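# Hand the bar over to the other gripper by its red end

## Task

Move the bar from the gripper now holding it into the other gripper without setting it down anywhere; the job is done only when that receiving gripper, and no other, holds the bar, gripping it at its red end.

## Robot and tools

Robot: two Doosan M1013 arms, left_arm and right_arm, each carrying a Robotiq 140 gripper. The left gripper's fingers are rigid. The right gripper's fingers can fold at a hinge: only a grip on the outer quarter of each pad, near the fingertips, squeezes as commanded. A grip deeper toward the palm can wrap a narrow part loosely, or let it go later, and a fingertip pushed into a surface folds easily. For a handover into the right gripper, take the red end with the fingertip part of its pads.

Frames: every position, velocity and target is in the scene frame, in metres. Its origin lies at table-top height midway between the two nominal bases; +z points up, +x points out over the table, and left_arm sits on the +y side (image left and right do not match these names). Real base positions: left_arm (+0.067, +0.638, 0), right_arm (-0.029, -0.675, 0). On each gripper the fingers point along its own +z and open and close along its own y. end_effector_position is the spot between the pads when closed; fingertips extend about 33 mm past it when the gap is 40 mm or less, and about 9 mm when fully open.

Row layout (shared by execute_actions and move): a single list of 18 numbers for both arms, each within [-1, 1]. Order: left dx, dy, dz, rx, ry, rz, left gripper position, force_limit, speed, then the same nine for the right arm. The six pose numbers are offsets, not a pose: they count from that arm's Hand target as it stands when the action or move begins, along the scene axes, turning about the Hand target's position. 1.0 equals 0.6 m or 180 degrees; rx, ry, rz form one rotation vector. All six at 0 re-asks for the current Hand target. Gripper numbers are absolute settings: position +1 fully open (140 mm), about -0.8 pads touching, -1 closes until blocked. force_limit runs -1 (about 14 N) to +1 (about 58 N); speed -1 is about 30 mm/s, 0 about 140, +1 about 250; a quicker close grips harder. Both begin at +1. Always resend each gripper's intended three numbers, since a 0 is a real command.

execute_actions(actions, cameras): actions is a list of actions, each up to 15 rows of 1/30 s; a short action repeats its last row to fill 15 steps. Every row in an action counts from that action's starting Hand target, so sending the same offset again moves further. An empty list returns state plus all camera images.

move(target, speed, blend, stop_force, zero, blocking, cameras): drives each gripper in a straight line toward the offset in target (one 18-number row, or up to 15 rows, all counted from the same starting Hand targets). speed is the path's top speed in m/s, 0.002 to 2, default 0.25 (turning up to twice that in rad/s). blend, in m, rounds corners in a list. stop_force, 10 to 80 N (one value for both arms), ends an arm's path when it senses that much push; zero (default true) re-zeros the reading first; blocking=false returns after 0.5 s while the move continues (not allowed with stop_force). Paths ignore obstacles and the other arm. Avoid stop_force when a gripper rotates, and omit it when pulling away from a contact. The result adds a 'move:' line: done, off_target, moving, held or fault, plus limits such as paced or held.

wait(seconds 0 to 10), stop() to brake a running move, zoom_image(camera, region [x0,y0,x1,y1] pixels, at most 504 each side) on cam_head_left, cam_head_right, cam_left_wrist or cam_right_wrist, clear_fault(arm) after a reported torque or force fault, read_manual(section) for licence texts, finished_scene(scene) to end the scene (irreversible).

Reading results: Hand target is the last commanded pose after clipping (each step is clipped to 70 mm and 16 degrees from the measured pose); the gripper may rest short of it, and offsets count from it. object_status: 0 moving, 1 blocked while opening, 2 blocked while closing (a grip), 3 reached the setpoint or pads met (maybe nothing held). position_measured is in counts: 3 open, about 139 at 60 mm, 200 at 20 mm, 230 pads together. To grip harder, raise force_limit and nudge position (-1 to -0.98). Flange force, joint torques and external torques show loads and contacts; Wrist depth gives a 7x7 grid of distances in mm ahead of each wrist camera. MOTOR HOT warns of an upcoming over-temperature stop.

Avoid: dropping the bar or letting it fall off the table; opening the giver before the receiver reports object_status 2; pressing or knocking the arms together, or closing one gripper on the other's fingers (this can end the scene); pushing firmly past a contact, since the stiff arms trip a fault at 144 N or at a joint's torque limit; passing close to an arm's own base; fast swings while holding the bar. Finally open the giving gripper and move it clear so only the receiver holds the red end.

Each tool is called after ">>>" as name(argument=value, ...), one argument or row to a line, values as JSON.

## Session

>>> execute_actions(
  actions=[],
)

Scene clock: 0.00 s.
left_arm: end_effector_position=(+0.4913, -0.0175, +0.2081) position_measured=194 object_status=3 end_effector_quat_wxyz=(+0.096, -0.512, +0.851, +0.068) | right_arm: end_effector_position=(+0.6205, -0.6549, +0.3220) position_measured=3 object_status=3 end_effector_quat_wxyz=(+0.000, +1.000, +0.016, +0.000)
Joint positions: left_arm=[-1.152 0.49 1.386 0.182 1.422 2.471] | right_arm=[-0.053 0.164 1.605 0 1.373 1.518]
Joint velocities: within noise
Joint torques (N m): no reading
External joint torques (N m): no reading
Flange force (N): no reading
Wrist depth (mm): cam_left_wrist=[285 - - - 103 293 - / 309 - 308 110 112 315 - / - - - 118 330 - 347 / - - - 126 108 393 - / - 77 87 134 130 84 85 / - - 58 151 - - - / - - - 167 - - -] | cam_right_wrist=[- - - - 398 - - / - - - - 428 - - / - - - - - - - / - 125 - - - 145 118 / - 117 - - - - 111 / - 619 569 - - - - / - - - - - - -]
Hand target: left_arm +0.4913, -0.0175, +0.2082; +0.096, -0.512, +0.851, +0.068 | right_arm +0.6205, -0.6549, +0.3220; +0.000, +1.000, +0.016, +0.000
Tool commands: left_gripper/position=-0.521569 left_gripper/force_limit=+1.0 left_gripper/speed=+1.0 right_gripper/position=+1.0 right_gripper/force_limit=+1.0 right_gripper/speed=+1.0

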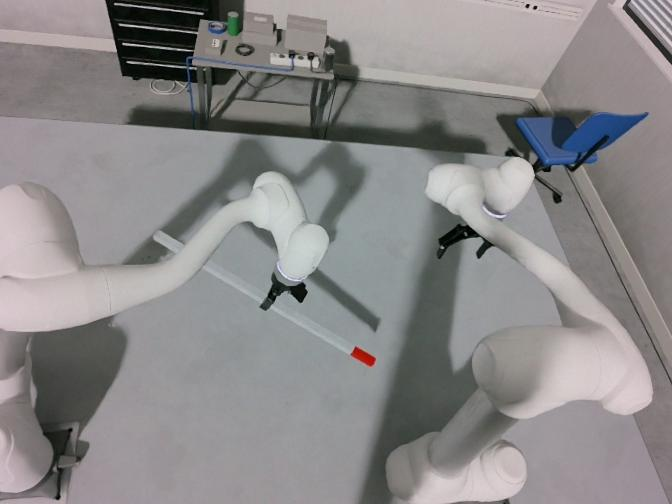

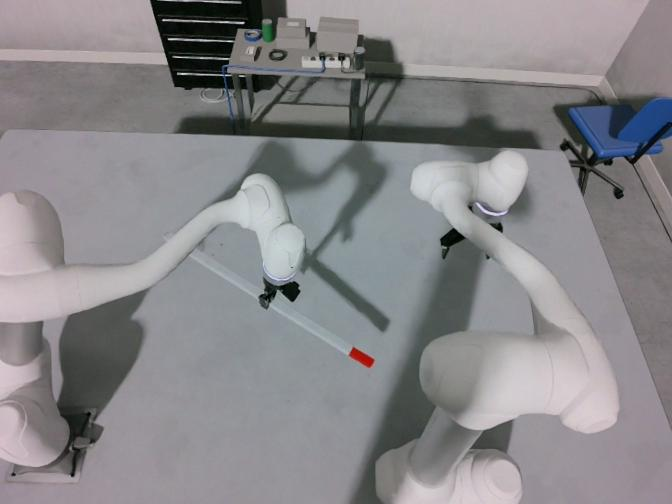

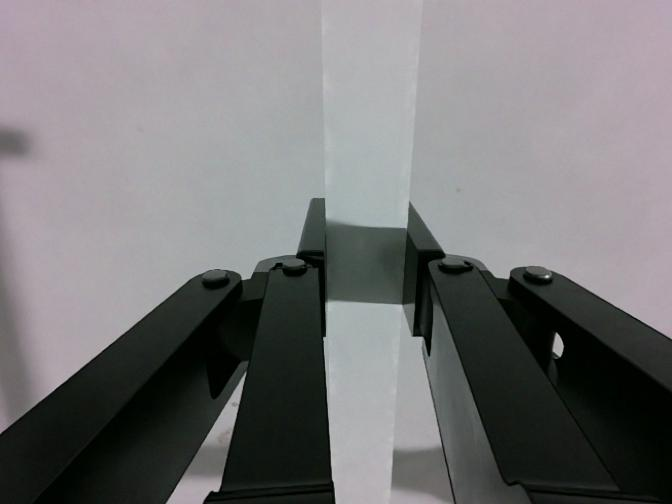

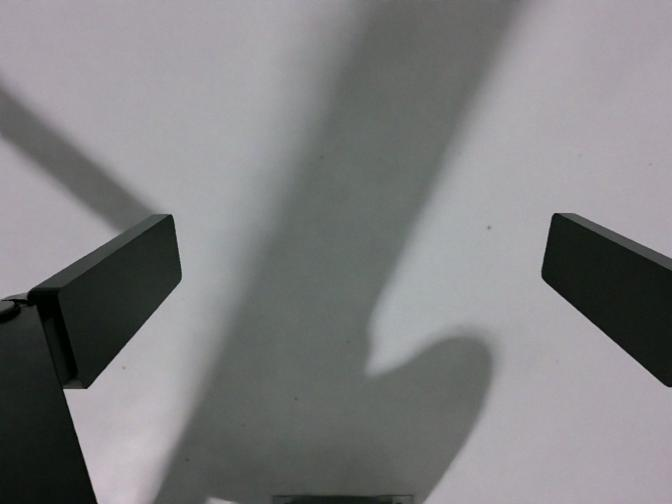

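>>> move(
  target=[
    [0,0,0,0,0,0,-1,1,-1,0,0,0,0,0,0,1,1,1],
    [-0.117,0.03,0.633,-0.511,0.1766,0.0825,-1,1,-1,-0.4,0.458,0.75,0.344,-0.409,0.344,1,1,1],
  ],
  speed=0.3,
  cameras=["all"],
)

Scene clock: 83.63 s.
left_arm: end_effector_position=(+0.4211, +0.0005, +0.5880) position_measured=195 object_status=2 end_effector_quat_wxyz=(+0.515, +0.483, -0.569, +0.422) | right_arm: end_effector_position=(+0.3805, -0.3801, +0.7720) position_measured=3 object_status=3 end_effector_quat_wxyz=(-0.446, +0.534, +0.463, +0.548)
Joint positions: left_arm=[-0.749 -0.037 1.872 -1.596 1.028 3.364] | right_arm=[-0.22 -0.338 1.846 1.571 1.587 0.031]
Joint torques (N m): left_arm=[-1.11 -51.81 -51.18 -6.07 1.7 0.29] | right_arm=[1.75 -9.17 -43.24 2.59 -0.15 -0.08]
External joint torques (N m): left_arm=[1.04 14.84 10.17 3.65 -1.04 -0.29] | right_arm=[-1.72 1.79 1.95 0.11 -0.01 0.08]
Flange force (N): left_arm=[-15.8 -8.6 3.7] | right_arm=[-3.3 0.7 -4.8]
Wrist depth (mm): cam_left_wrist=[2074 - 2197 105 102 2493 573 / 2241 - 2412 110 2550 2580 589 / 2550 - - 118 119 - 620 / - - 1321 125 124 709 3170 / - 77 87 134 130 86 2175 / - - 61 152 - - - / - - - 167 - - -] | cam_right_wrist=[- - - 440 - 4046 3167 / - 1098 1278 461 - - 5081 / 6243 - 1207 772 - - 4552 / 4046 125 1366 650 - 146 123 / - 1201 1392 1457 - 1476 111 / - - 1278 1207 - - - / - - - 892 - - -]
Hand target: left_arm +0.4211, +0.0005, +0.5880; +0.515, +0.483, -0.569, +0.421 | right_arm +0.3805, -0.3801, +0.7720; -0.446, +0.534, +0.463, +0.548
Off the commanded pose: left_arm 0.000 m, 0 deg | right_arm 0.000 m, 0 deg.
move: done
camera_calibration:
cam_left_wrist: T_world_to_cam=[[-0.984843, 0.171881, 0.023261, 0.406454], [0.0569124, 0.446916, -0.892764, 0.505203], [-0.163845, -0.877908, -0.449924, 0.47221], [0, 0, 0, 1]] pos_world=[0.44891, 0.118912, 0.654031]
cam_right_wrist: T_world_to_cam=[[0.984621, -0.17223, 0.0293036, -0.453814], [-0.03479, -0.357667, -0.933201, 0.600242], [0.171206, 0.917829, -0.358159, 0.700312], [0, 0, 0, 1]] pos_world=[0.34782, -0.50624, 0.824268]

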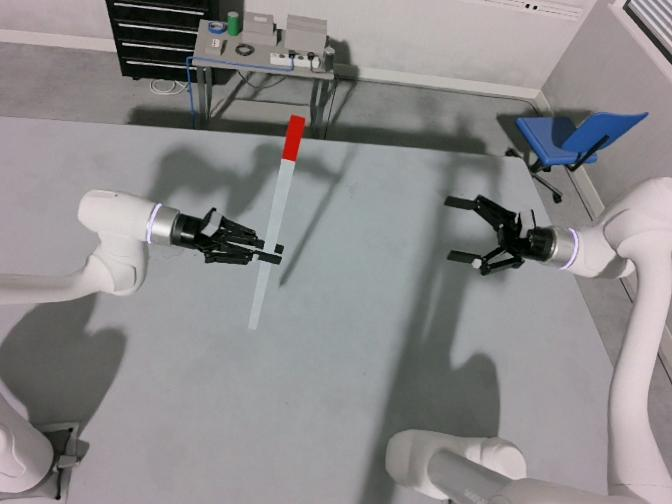

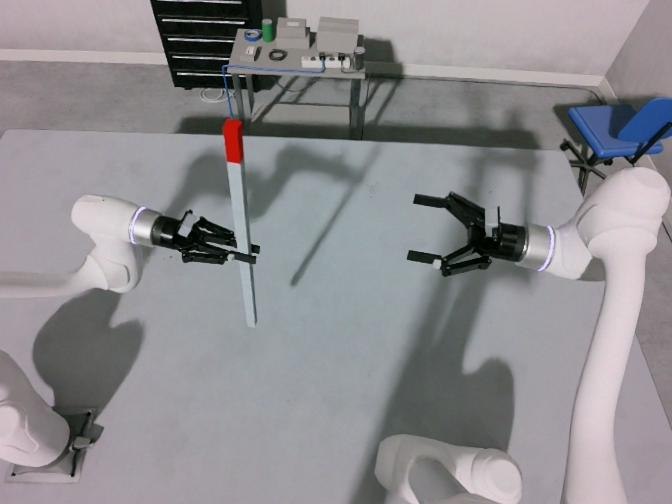

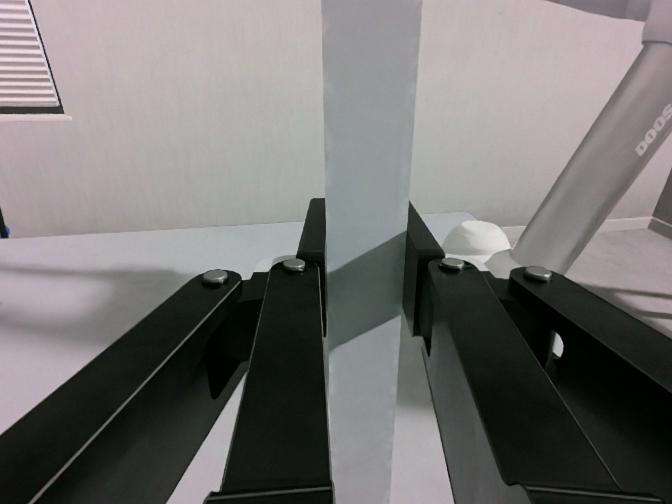

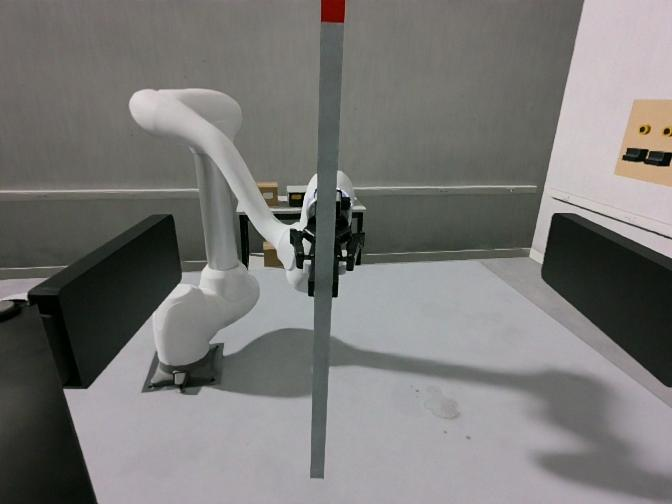

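>>> move(
  target=[0,0,0,0,0,0,-1,1,-1,0.0425,0.383,0.305,0.003,0.018,0,1,1,1],
  speed=0.3,
  cameras=["all"],
)

Scene clock: 106.20 s.
left_arm: end_effector_position=(+0.4211, +0.0005, +0.5880) position_measured=195 object_status=2 end_effector_quat_wxyz=(+0.515, +0.483, -0.569, +0.421) | right_arm: end_effector_position=(+0.4060, -0.1504, +0.9550) position_measured=3 object_status=3 end_effector_quat_wxyz=(-0.462, +0.548, +0.448, +0.535)
Joint positions: left_arm=[-0.749 -0.037 1.872 -1.596 1.028 3.364] | right_arm=[0.369 -0.162 1.384 1.352 1.036 0.436]
Joint torques (N m): left_arm=[-1.41 -51.8 -51.06 -5.89 1.69 0.29] | right_arm=[1.31 -23.26 -40.63 2.88 -1.09 -0.11]
External joint torques (N m): left_arm=[1.33 14.84 10.03 3.47 -1.03 -0.29] | right_arm=[-1.27 0.55 1.41 0.12 0.02 0.11]
Flange force (N): left_arm=[-15.8 -9.0 3.4] | right_arm=[-2.9 1.0 -3.2]
Wrist depth (mm): cam_left_wrist=[2386 - - 104 104 - 658 / 2844 - - 110 110 - 670 / - - - 119 2673 3637 709 / - - - 126 123 760 2311 / - 77 87 134 130 86 85 / - - 61 151 - - - / - - - 171 - - -] | cam_right_wrist=[- 3902 - - - - 3767 / - - 3261 - 4202 - - / 3973 954 1092 246 - - 3361 / - 125 3121 276 - 146 123 / - 125 1168 308 4649 - 111 / - 1012 1175 524 - 1241 - / - 1126 1040 441 1285 - -]
Hand target: left_arm +0.4211, +0.0005, +0.5880; +0.515, +0.483, -0.569, +0.421 | right_arm +0.4060, -0.1503, +0.9550; -0.462, +0.548, +0.448, +0.535
Off the commanded pose: left_arm 0.000 m, 0 deg | right_arm 0.000 m, 0 deg.
move: done
camera_calibration:
cam_left_wrist: T_world_to_cam=[[-0.984827, 0.171967, 0.0233064, 0.406424], [0.0569103, 0.446911, -0.892766, 0.505251], [-0.163942, -0.877894, -0.449917, 0.472159], [0, 0, 0, 1]] pos_world=[0.44891, 0.118812, 0.654031]
cam_right_wrist: T_world_to_cam=[[0.984653, -0.172273, -0.0279555, -0.390029], [-0.0875227, -0.348833, -0.933089, 0.876718], [0.150994, 0.921215, -0.358558, 0.55968], [0, 0, 0, 1]] pos_world=[0.376268, -0.276948, 1.00783]

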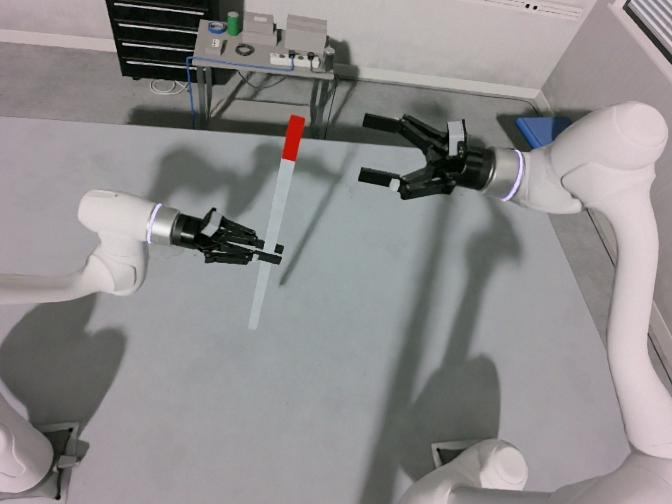

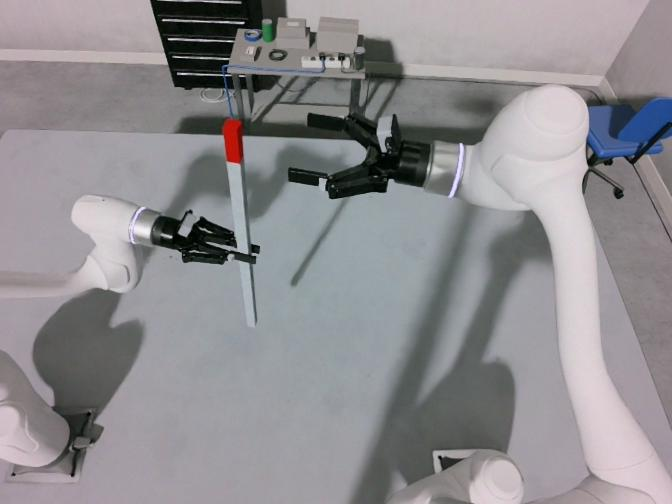

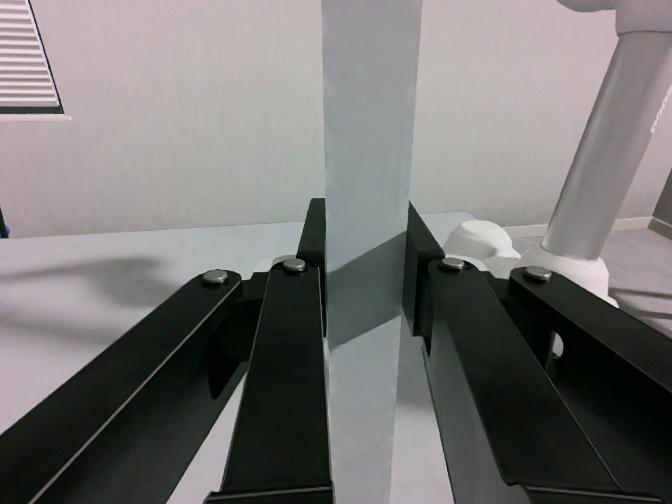

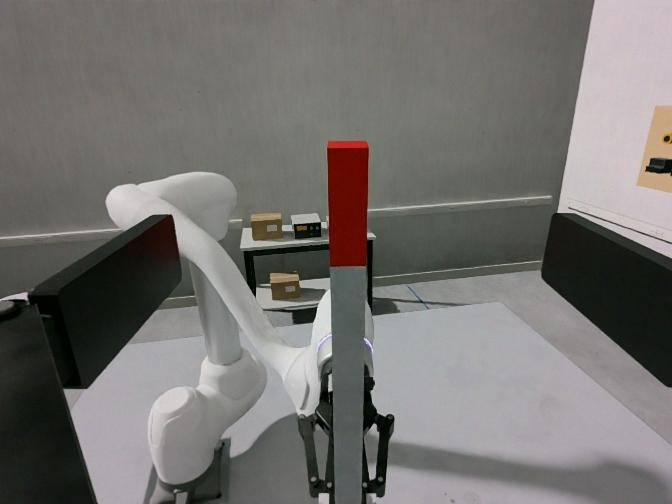

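>>> move(
  target=[0,0,0,0,0,0,-1,1,-1,0.025,0.164,-0.008,0,0,0,1,1,1],
  speed=0.15,
  cameras=["cam_right_wrist","cam_head_left"],
)

Scene clock: 126.73 s.
left_arm: end_effector_position=(+0.4211, +0.0005, +0.5880) position_measured=195 object_status=2 end_effector_quat_wxyz=(+0.515, +0.483, -0.569, +0.421) | right_arm: end_effector_position=(+0.4210, -0.0519, +0.9502) position_measured=3 object_status=3 end_effector_quat_wxyz=(-0.462, +0.548, +0.448, +0.535)
Joint positions: left_arm=[-0.749 -0.037 1.872 -1.596 1.028 3.364] | right_arm=[0.544 -0.062 1.307 1.28 0.871 0.46]
Joint torques (N m): left_arm=[-1.31 -51.74 -51.14 -5.93 1.7 0.3] | right_arm=[2.08 -34.66 -41.7 2.98 -1.12 -0.14]
External joint torques (N m): left_arm=[1.2 14.48 10.13 3.5 -1.03 -0.3] | right_arm=[-2.04 0.96 1.7 0.04 -0.01 0.13]
Flange force (N): left_arm=[-15.8 -8.3 3.3] | right_arm=[-3.2 2.2 -3.7]
Wrist depth (mm): cam_left_wrist=[2074 - - 105 106 2550 621 / 2241 - 2493 110 112 - 664 / - - - 118 2641 - 723 / 1413 - - 126 117 906 2919 / - 77 87 134 130 86 85 / - - 61 151 - - - / - - - 167 - - -] | cam_right_wrist=[- - - - - 3833 - / - - 3035 - - - - / - 803 980 150 2401 3902 - / - 134 3167 160 4370 145 129 / - 125 1036 175 3311 - 111 / - - 1082 192 - - - / - 954 - 219 - - -]
Hand target: left_arm +0.4211, +0.0005, +0.5880; +0.515, +0.483, -0.569, +0.421 | right_arm +0.4210, -0.0519, +0.9502; -0.462, +0.548, +0.448, +0.535
Off the commanded pose: left_arm 0.000 m, 0 deg | right_arm 0.000 m, 0 deg.
move: done
camera_calibration:
cam_right_wrist: T_world_to_cam=[[0.98466, -0.172212, -0.0280653, -0.387962], [-0.0876177, -0.348914, -0.93305, 0.90787], [0.15089, 0.921196, -0.35865, 0.465161], [0, 0, 0, 1]] pos_world=[0.391368, -0.178548, 1.00303]
Images, in order (width x height): cam_head_left 672x504, cam_right_wrist 672x504.

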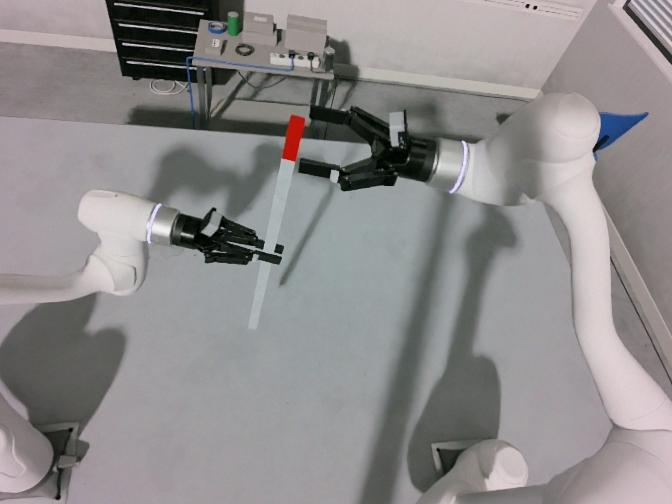

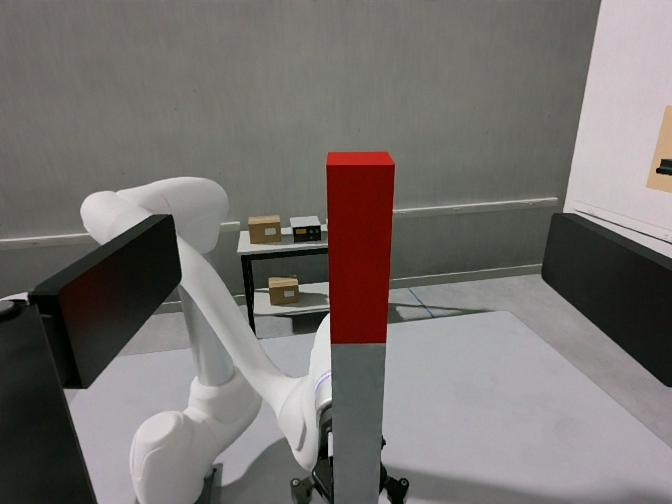

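>>> execute_actions(
  actions=[
    [[0,0,0,0,0,0,-1,1,-1,0,0,0,0,0,0,-1,1,-0.6]],
  ],
)

>>> wait(
  seconds=1,
  cameras=["cam_right_wrist","cam_head_left"],
)

Scene clock: 142.63 s.
left_arm: end_effector_position=(+0.4211, +0.0005, +0.5879) position_measured=195 object_status=2 end_effector_quat_wxyz=(+0.515, +0.483, -0.569, +0.421) | right_arm: end_effector_position=(+0.4210, -0.0519, +0.9502) position_measured=196 object_status=0 end_effector_quat_wxyz=(-0.462, +0.548, +0.448, +0.535)
Joint positions: left_arm=[-0.749 -0.037 1.872 -1.596 1.028 3.364] | right_arm=[0.544 -0.062 1.307 1.28 0.871 0.46]
Joint torques (N m): left_arm=[-1.18 -51.59 -51.93 -5.69 1.48 0.78] | right_arm=[3.16 -34.4 -41 3.84 -0.42 0.8]
External joint torques (N m): left_arm=[1.15 14.53 10.98 3.28 -0.82 -0.78] | right_arm=[-3.22 0.96 1.09 -0.78 -0.74 -0.81]
Flange force (N): left_arm=[-16.4 -7.2 2.6] | right_arm=[-3.1 3.4 -3.6]
Wrist depth (mm): cam_left_wrist=[2197 2773 - 105 102 - 613 / 2241 3081 2465 110 2241 - 668 / - - 3081 118 2739 - 713 / 1337 1631 1337 126 117 784 2641 / - 77 87 134 130 85 85 / - - 61 151 - - - / - - - 166 - - -] | cam_right_wrist=[- - - - - - - / - - - - - - - / - 918 - 150 3833 - 3767 / - 769 954 158 111 5329 3902 / - - 81 172 - 86 70 / - 67 - 193 - 63 - / - - - 214 - - -]
Hand target: left_arm +0.4211, +0.0005, +0.5880; +0.515, +0.483, -0.569, +0.421 | right_arm +0.4210, -0.0519, +0.9502; -0.462, +0.548, +0.448, +0.535
Off the commanded pose: left_arm 0.000 m, 0 deg | right_arm 0.000 m, 0 deg.
Step readings (end_effector_position of left_arm | right_arm):
0: (+0.4211, +0.0005, +0.5880) | (+0.4210, -0.0519, +0.9502)
1: (+0.4211, +0.0005, +0.5880) | (+0.4210, -0.0519, +0.9502)
2: (+0.4211, +0.0005, +0.5880) | (+0.4210, -0.0519, +0.9502)
4: (+0.4211, +0.0005, +0.5880) | (+0.4210, -0.0519, +0.9502)
8: (+0.4211, +0.0005, +0.5880) | (+0.4210, -0.0519, +0.9502)
15: (+0.4211, +0.0005, +0.5880) | (+0.4210, -0.0519, +0.9502)

Scene clock: 143.63 s.
left_arm: end_effector_position=(+0.4211, +0.0005, +0.5879) position_measured=195 object_status=2 end_effector_quat_wxyz=(+0.515, +0.483, -0.569, +0.421) | right_arm: end_effector_position=(+0.4210, -0.0519, +0.9502) position_measured=196 object_status=2 end_effector_quat_wxyz=(-0.462, +0.548, +0.448, +0.535)
Joint positions: left_arm=[-0.749 -0.037 1.872 -1.596 1.028 3.364] | right_arm=[0.544 -0.062 1.307 1.28 0.871 0.46]
Joint torques (N m): left_arm=[-1.14 -51.65 -51.95 -5.66 1.47 0.78] | right_arm=[3.27 -34.63 -41.03 3.83 -0.43 0.79]
External joint torques (N m): left_arm=[1.21 14.48 11.1 3.26 -0.81 -0.78] | right_arm=[-3.27 0.9 1 -0.76 -0.73 -0.79]
Flange force (N): left_arm=[-16.6 -7.1 2.4] | right_arm=[-2.9 3.5 -3.7]
Wrist depth (mm): cam_left_wrist=[2017 - - 104 2335 - 603 / 2133 2219 2493 111 2360 2773 681 / 2550 2493 2493 118 2958 2881 713 / 1329 1395 - 125 117 787 762 / - 77 87 134 130 86 742 / - - 61 152 - - - / - - - 167 - - -] | cam_right_wrist=[- - 3973 - 2993 - - / - 3213 4370 - 3703 3213 - / 2801 828 - 150 - - 3767 / - 767 946 158 110 103 3414 / - - 81 172 - 86 70 / - 67 - 193 - 63 - / - - - 213 - - -]
Hand target: left_arm +0.4211, +0.0005, +0.5880; +0.515, +0.483, -0.569, +0.421 | right_arm +0.4210, -0.0519, +0.9502; -0.462, +0.548, +0.448, +0.535
Tool commands: left_gripper/position=-1.0 left_gripper/force_limit=+1.0 left_gripper/speed=-1.0 right_gripper/position=-1.0 right_gripper/force_limit=+1.0 right_gripper/speed=-0.6
Off the commanded pose: left_arm 0.000 m, 0 deg | right_arm 0.000 m, 0 deg.
wait: 1.00 s; at rest by 0.17 s
camera_calibration:
cam_right_wrist: T_world_to_cam=[[0.984669, -0.172176, -0.0279745, -0.387951], [-0.0875068, -0.348844, -0.933086, 0.907867], [0.150896, 0.921229, -0.358563, 0.465093], [0, 0, 0, 1]] pos_world=[0.391267, -0.178548, 1.00303]
Images, in order (width x height): cam_head_left 672x504, cam_right_wrist 672x504.

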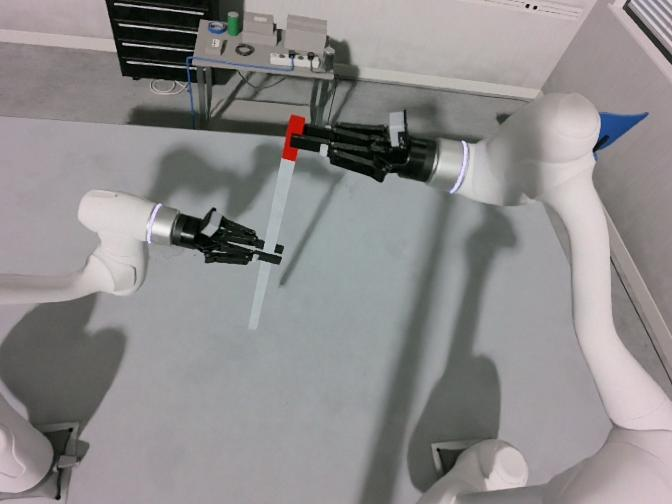

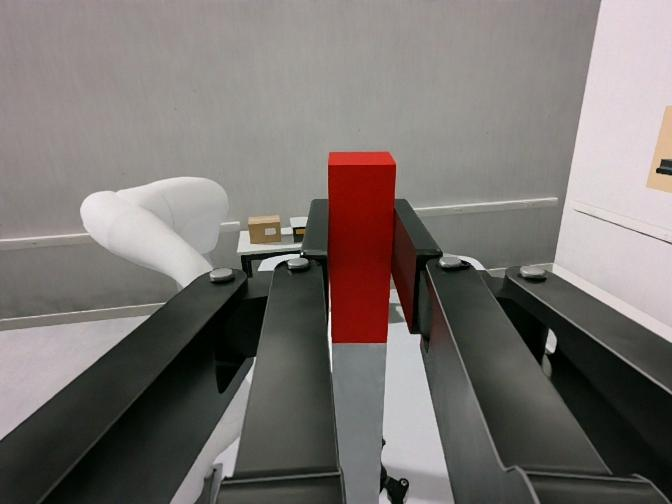

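>>> execute_actions(
  actions=[
    [[0,0,0,0,0,0,-0.2,1,-0.8,0,0,0,0,0,0,-1,1,-0.6]],
  ],
)

>>> execute_actions(
  actions=[
    [[0,0,0,0,0,0,1,1,0,0,0,0,0,0,0,-1,1,-0.6]],
  ],
  cameras=["cam_right_wrist","cam_head_left"],
)

Scene clock: 148.70 s.
left_arm: end_effector_position=(+0.4210, +0.0005, +0.5880) position_measured=154 object_status=0 end_effector_quat_wxyz=(+0.515, +0.483, -0.569, +0.421) | right_arm: end_effector_position=(+0.4210, -0.0519, +0.9501) position_measured=196 object_status=2 end_effector_quat_wxyz=(-0.462, +0.548, +0.448, +0.535)
Joint positions: left_arm=[-0.749 -0.037 1.872 -1.596 1.028 3.364] | right_arm=[0.544 -0.062 1.307 1.28 0.871 0.46]
Joint torques (N m): left_arm=[-1.64 -42.3 -41.66 -2.41 0.66 0.33] | right_arm=[1.7 -44.07 -52.33 6.51 -3.38 0.01]
External joint torques (N m): left_arm=[1.65 5.38 0.8 0.01 0 -0.33] | right_arm=[-1.75 10.74 12.6 -3.46 2.23 -0.01]
Flange force (N): left_arm=[-2.5 -8.4 0.9] | right_arm=[-17.9 1.8 -4.2]
Wrist depth (mm): cam_left_wrist=[2154 2241 - 106 104 - 613 / 2360 - - 111 114 - 658 / - 2493 2054 119 2673 2580 727 / - 1305 108 131 129 757 718 / - 88 81 140 135 75 80 / - - 61 153 - - 74 / - - - 168 - - -] | cam_right_wrist=[- - - 3077 - 3414 - / - 4284 2665 - - 4750 - / 3121 892 3582 151 3973 - - / - 759 942 157 129 97 4750 / - - 80 172 - 86 71 / - 67 - 192 - 63 - / - - - 213 - - -]
Hand target: left_arm +0.4211, +0.0005, +0.5880; +0.515, +0.483, -0.569, +0.421 | right_arm +0.4210, -0.0519, +0.9502; -0.462, +0.548, +0.448, +0.535
Off the commanded pose: left_arm 0.000 m, 0 deg | right_arm 0.000 m, 0 deg.
Step readings (end_effector_position of left_arm | right_arm):
0: (+0.4211, +0.0005, +0.5879) | (+0.4210, -0.0519, +0.9502)
1: (+0.4211, +0.0005, +0.5879) | (+0.4210, -0.0519, +0.9502)
2: (+0.4211, +0.0005, +0.5879) | (+0.4210, -0.0519, +0.9502)
4: (+0.4211, +0.0005, +0.5879) | (+0.4210, -0.0519, +0.9501)
8: (+0.4210, +0.0005, +0.5880) | (+0.4210, -0.0518, +0.9499)
15: (+0.4210, +0.0005, +0.5880) | (+0.4210, -0.0519, +0.9501)

Scene clock: 149.67 s.
left_arm: end_effector_position=(+0.4211, +0.0005, +0.5879) position_measured=3 object_status=0 end_effector_quat_wxyz=(+0.515, +0.483, -0.569, +0.421) | right_arm: end_effector_position=(+0.4210, -0.0519, +0.9502) position_measured=196 object_status=2 end_effector_quat_wxyz=(-0.462, +0.548, +0.448, +0.535)
Joint positions: left_arm=[-0.749 -0.037 1.872 -1.596 1.028 3.364] | right_arm=[0.544 -0.062 1.307 1.28 0.871 0.46]
Joint torques (N m): left_arm=[-1.49 -42.24 -41.55 -2.37 0.66 0.31] | right_arm=[1.53 -44.5 -52.55 6.59 -3.35 0]
External joint torques (N m): left_arm=[1.22 5.71 0.74 0 -0.02 -0.31] | right_arm=[-1.55 11.42 12.8 -3.53 2.2 -0.01]
Flange force (N): left_arm=[-2.6 -8.5 2.0] | right_arm=[-18.0 1.9 -3.2]
Wrist depth (mm): cam_left_wrist=[2493 2465 - 105 107 - 625 / 1913 - - 113 114 - 666 / - - - 119 121 - 713 / 109 128 - 129 891 877 118 / 100 112 - 140 956 913 108 / - - 798 - 816 816 - / - - 693 172 664 716 -] | cam_right_wrist=[2993 - 3121 - 4855 - 4123 / - - 3642 - - - - / - 853 3311 150 3767 - 3311 / - 767 954 158 109 105 3414 / - - 80 172 - 86 73 / - 67 - 192 - 63 - / - - - 213 - - -]
Hand target: left_arm +0.4211, +0.0005, +0.5880; +0.515, +0.483, -0.569, +0.421 | right_arm +0.4210, -0.0519, +0.9502; -0.462, +0.548, +0.448, +0.535
Off the commanded pose: left_arm 0.000 m, 0 deg | right_arm 0.000 m, 0 deg.
Step readings (end_effector_position of left_arm | right_arm):
0: (+0.4210, +0.0005, +0.5880) | (+0.4210, -0.0519, +0.9501)
1: (+0.4210, +0.0005, +0.5880) | (+0.4210, -0.0519, +0.9501)
2: (+0.4210, +0.0005, +0.5880) | (+0.4210, -0.0519, +0.9501)
4: (+0.4210, +0.0005, +0.5880) | (+0.4210, -0.0519, +0.9502)
8: (+0.4211, +0.0005, +0.5880) | (+0.4210, -0.0519, +0.9502)
15: (+0.4211, +0.0005, +0.5880) | (+0.4210, -0.0519, +0.9502)
camera_calibration:
cam_right_wrist: T_world_to_cam=[[0.984669, -0.172178, -0.0279733, -0.387953], [-0.0875207, -0.348931, -0.933053, 0.907823], [0.150891, 0.921196, -0.35865, 0.465176], [0, 0, 0, 1]] pos_world=[0.391267, -0.178548, 1.00303]
Images, in order (width x height): cam_head_left 672x504, cam_right_wrist 672x504.

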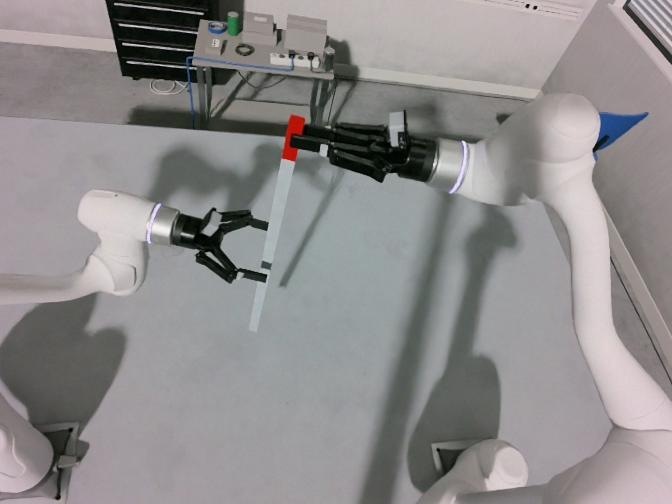

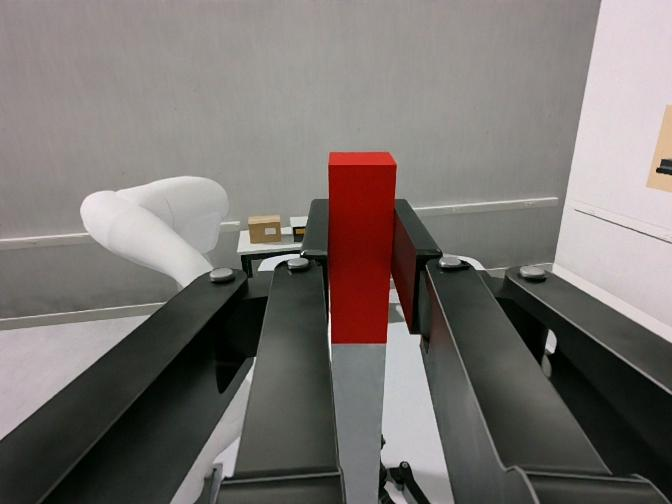

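>>> move(
  target=[0.034,0.2,0.02,0,0,0,1,1,0,0,0,0,0,0,0,-1,1,-0.6],
  speed=0.2,
  cameras=["cam_head_left"],
)

Scene clock: 156.90 s.
left_arm: end_effector_position=(+0.4414, +0.1205, +0.6000) position_measured=3 object_status=3 end_effector_quat_wxyz=(+0.515, +0.483, -0.569, +0.421) | right_arm: end_effector_position=(+0.4210, -0.0519, +0.9502) position_measured=196 object_status=2 end_effector_quat_wxyz=(-0.462, +0.548, +0.448, +0.535)
Joint positions: left_arm=[-0.525 -0.114 1.921 -1.528 1.245 3.334] | right_arm=[0.544 -0.062 1.307 1.28 0.871 0.46]
Joint torques (N m): left_arm=[-1.45 -33.34 -41.31 -2.33 0.64 0.3] | right_arm=[1.54 -44.42 -52.52 6.65 -3.42 0.01]
External joint torques (N m): left_arm=[1.44 3.96 0.28 -0.02 -0.06 -0.3] | right_arm=[-1.48 10.47 12.5 -3.58 2.27 -0.01]
Flange force (N): left_arm=[-1.4 -6.9 -1.1] | right_arm=[-17.7 1.2 -3.9]
Wrist depth (mm): cam_left_wrist=[2287 2264 2175 211 2438 713 696 / 2311 - - 229 3039 735 720 / 2386 - - 1619 - 840 - / 1509 128 - 266 1008 928 118 / 100 121 1047 948 1150 944 108 / - 873 867 737 - 909 834 / - 681 704 668 - - -] | cam_right_wrist=[2571 - - - - - 3767 / - - - 4855 - - - / - 938 - 150 3902 - 3703 / 3973 803 112 158 109 - - / 3642 - 81 172 - 86 86 / - 67 - 192 - 63 - / - - - 213 - - -]
Hand target: left_arm +0.4415, +0.1205, +0.6000; +0.515, +0.483, -0.569, +0.421 | right_arm +0.4210, -0.0519, +0.9502; -0.462, +0.548, +0.448, +0.535
Off the commanded pose: left_arm 0.000 m, 0 deg | right_arm 0.000 m, 0 deg.
move: done
Images, in order (width x height): cam_head_left 672x504.

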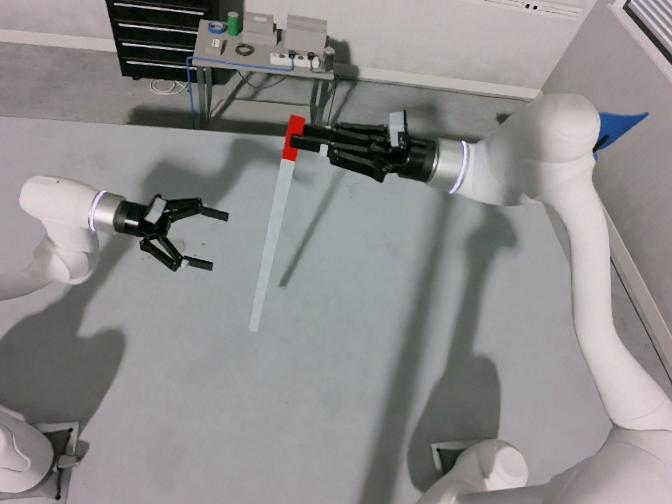

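>>> finished_scene(
  scene=1,
)

The scene is finished: the task was done.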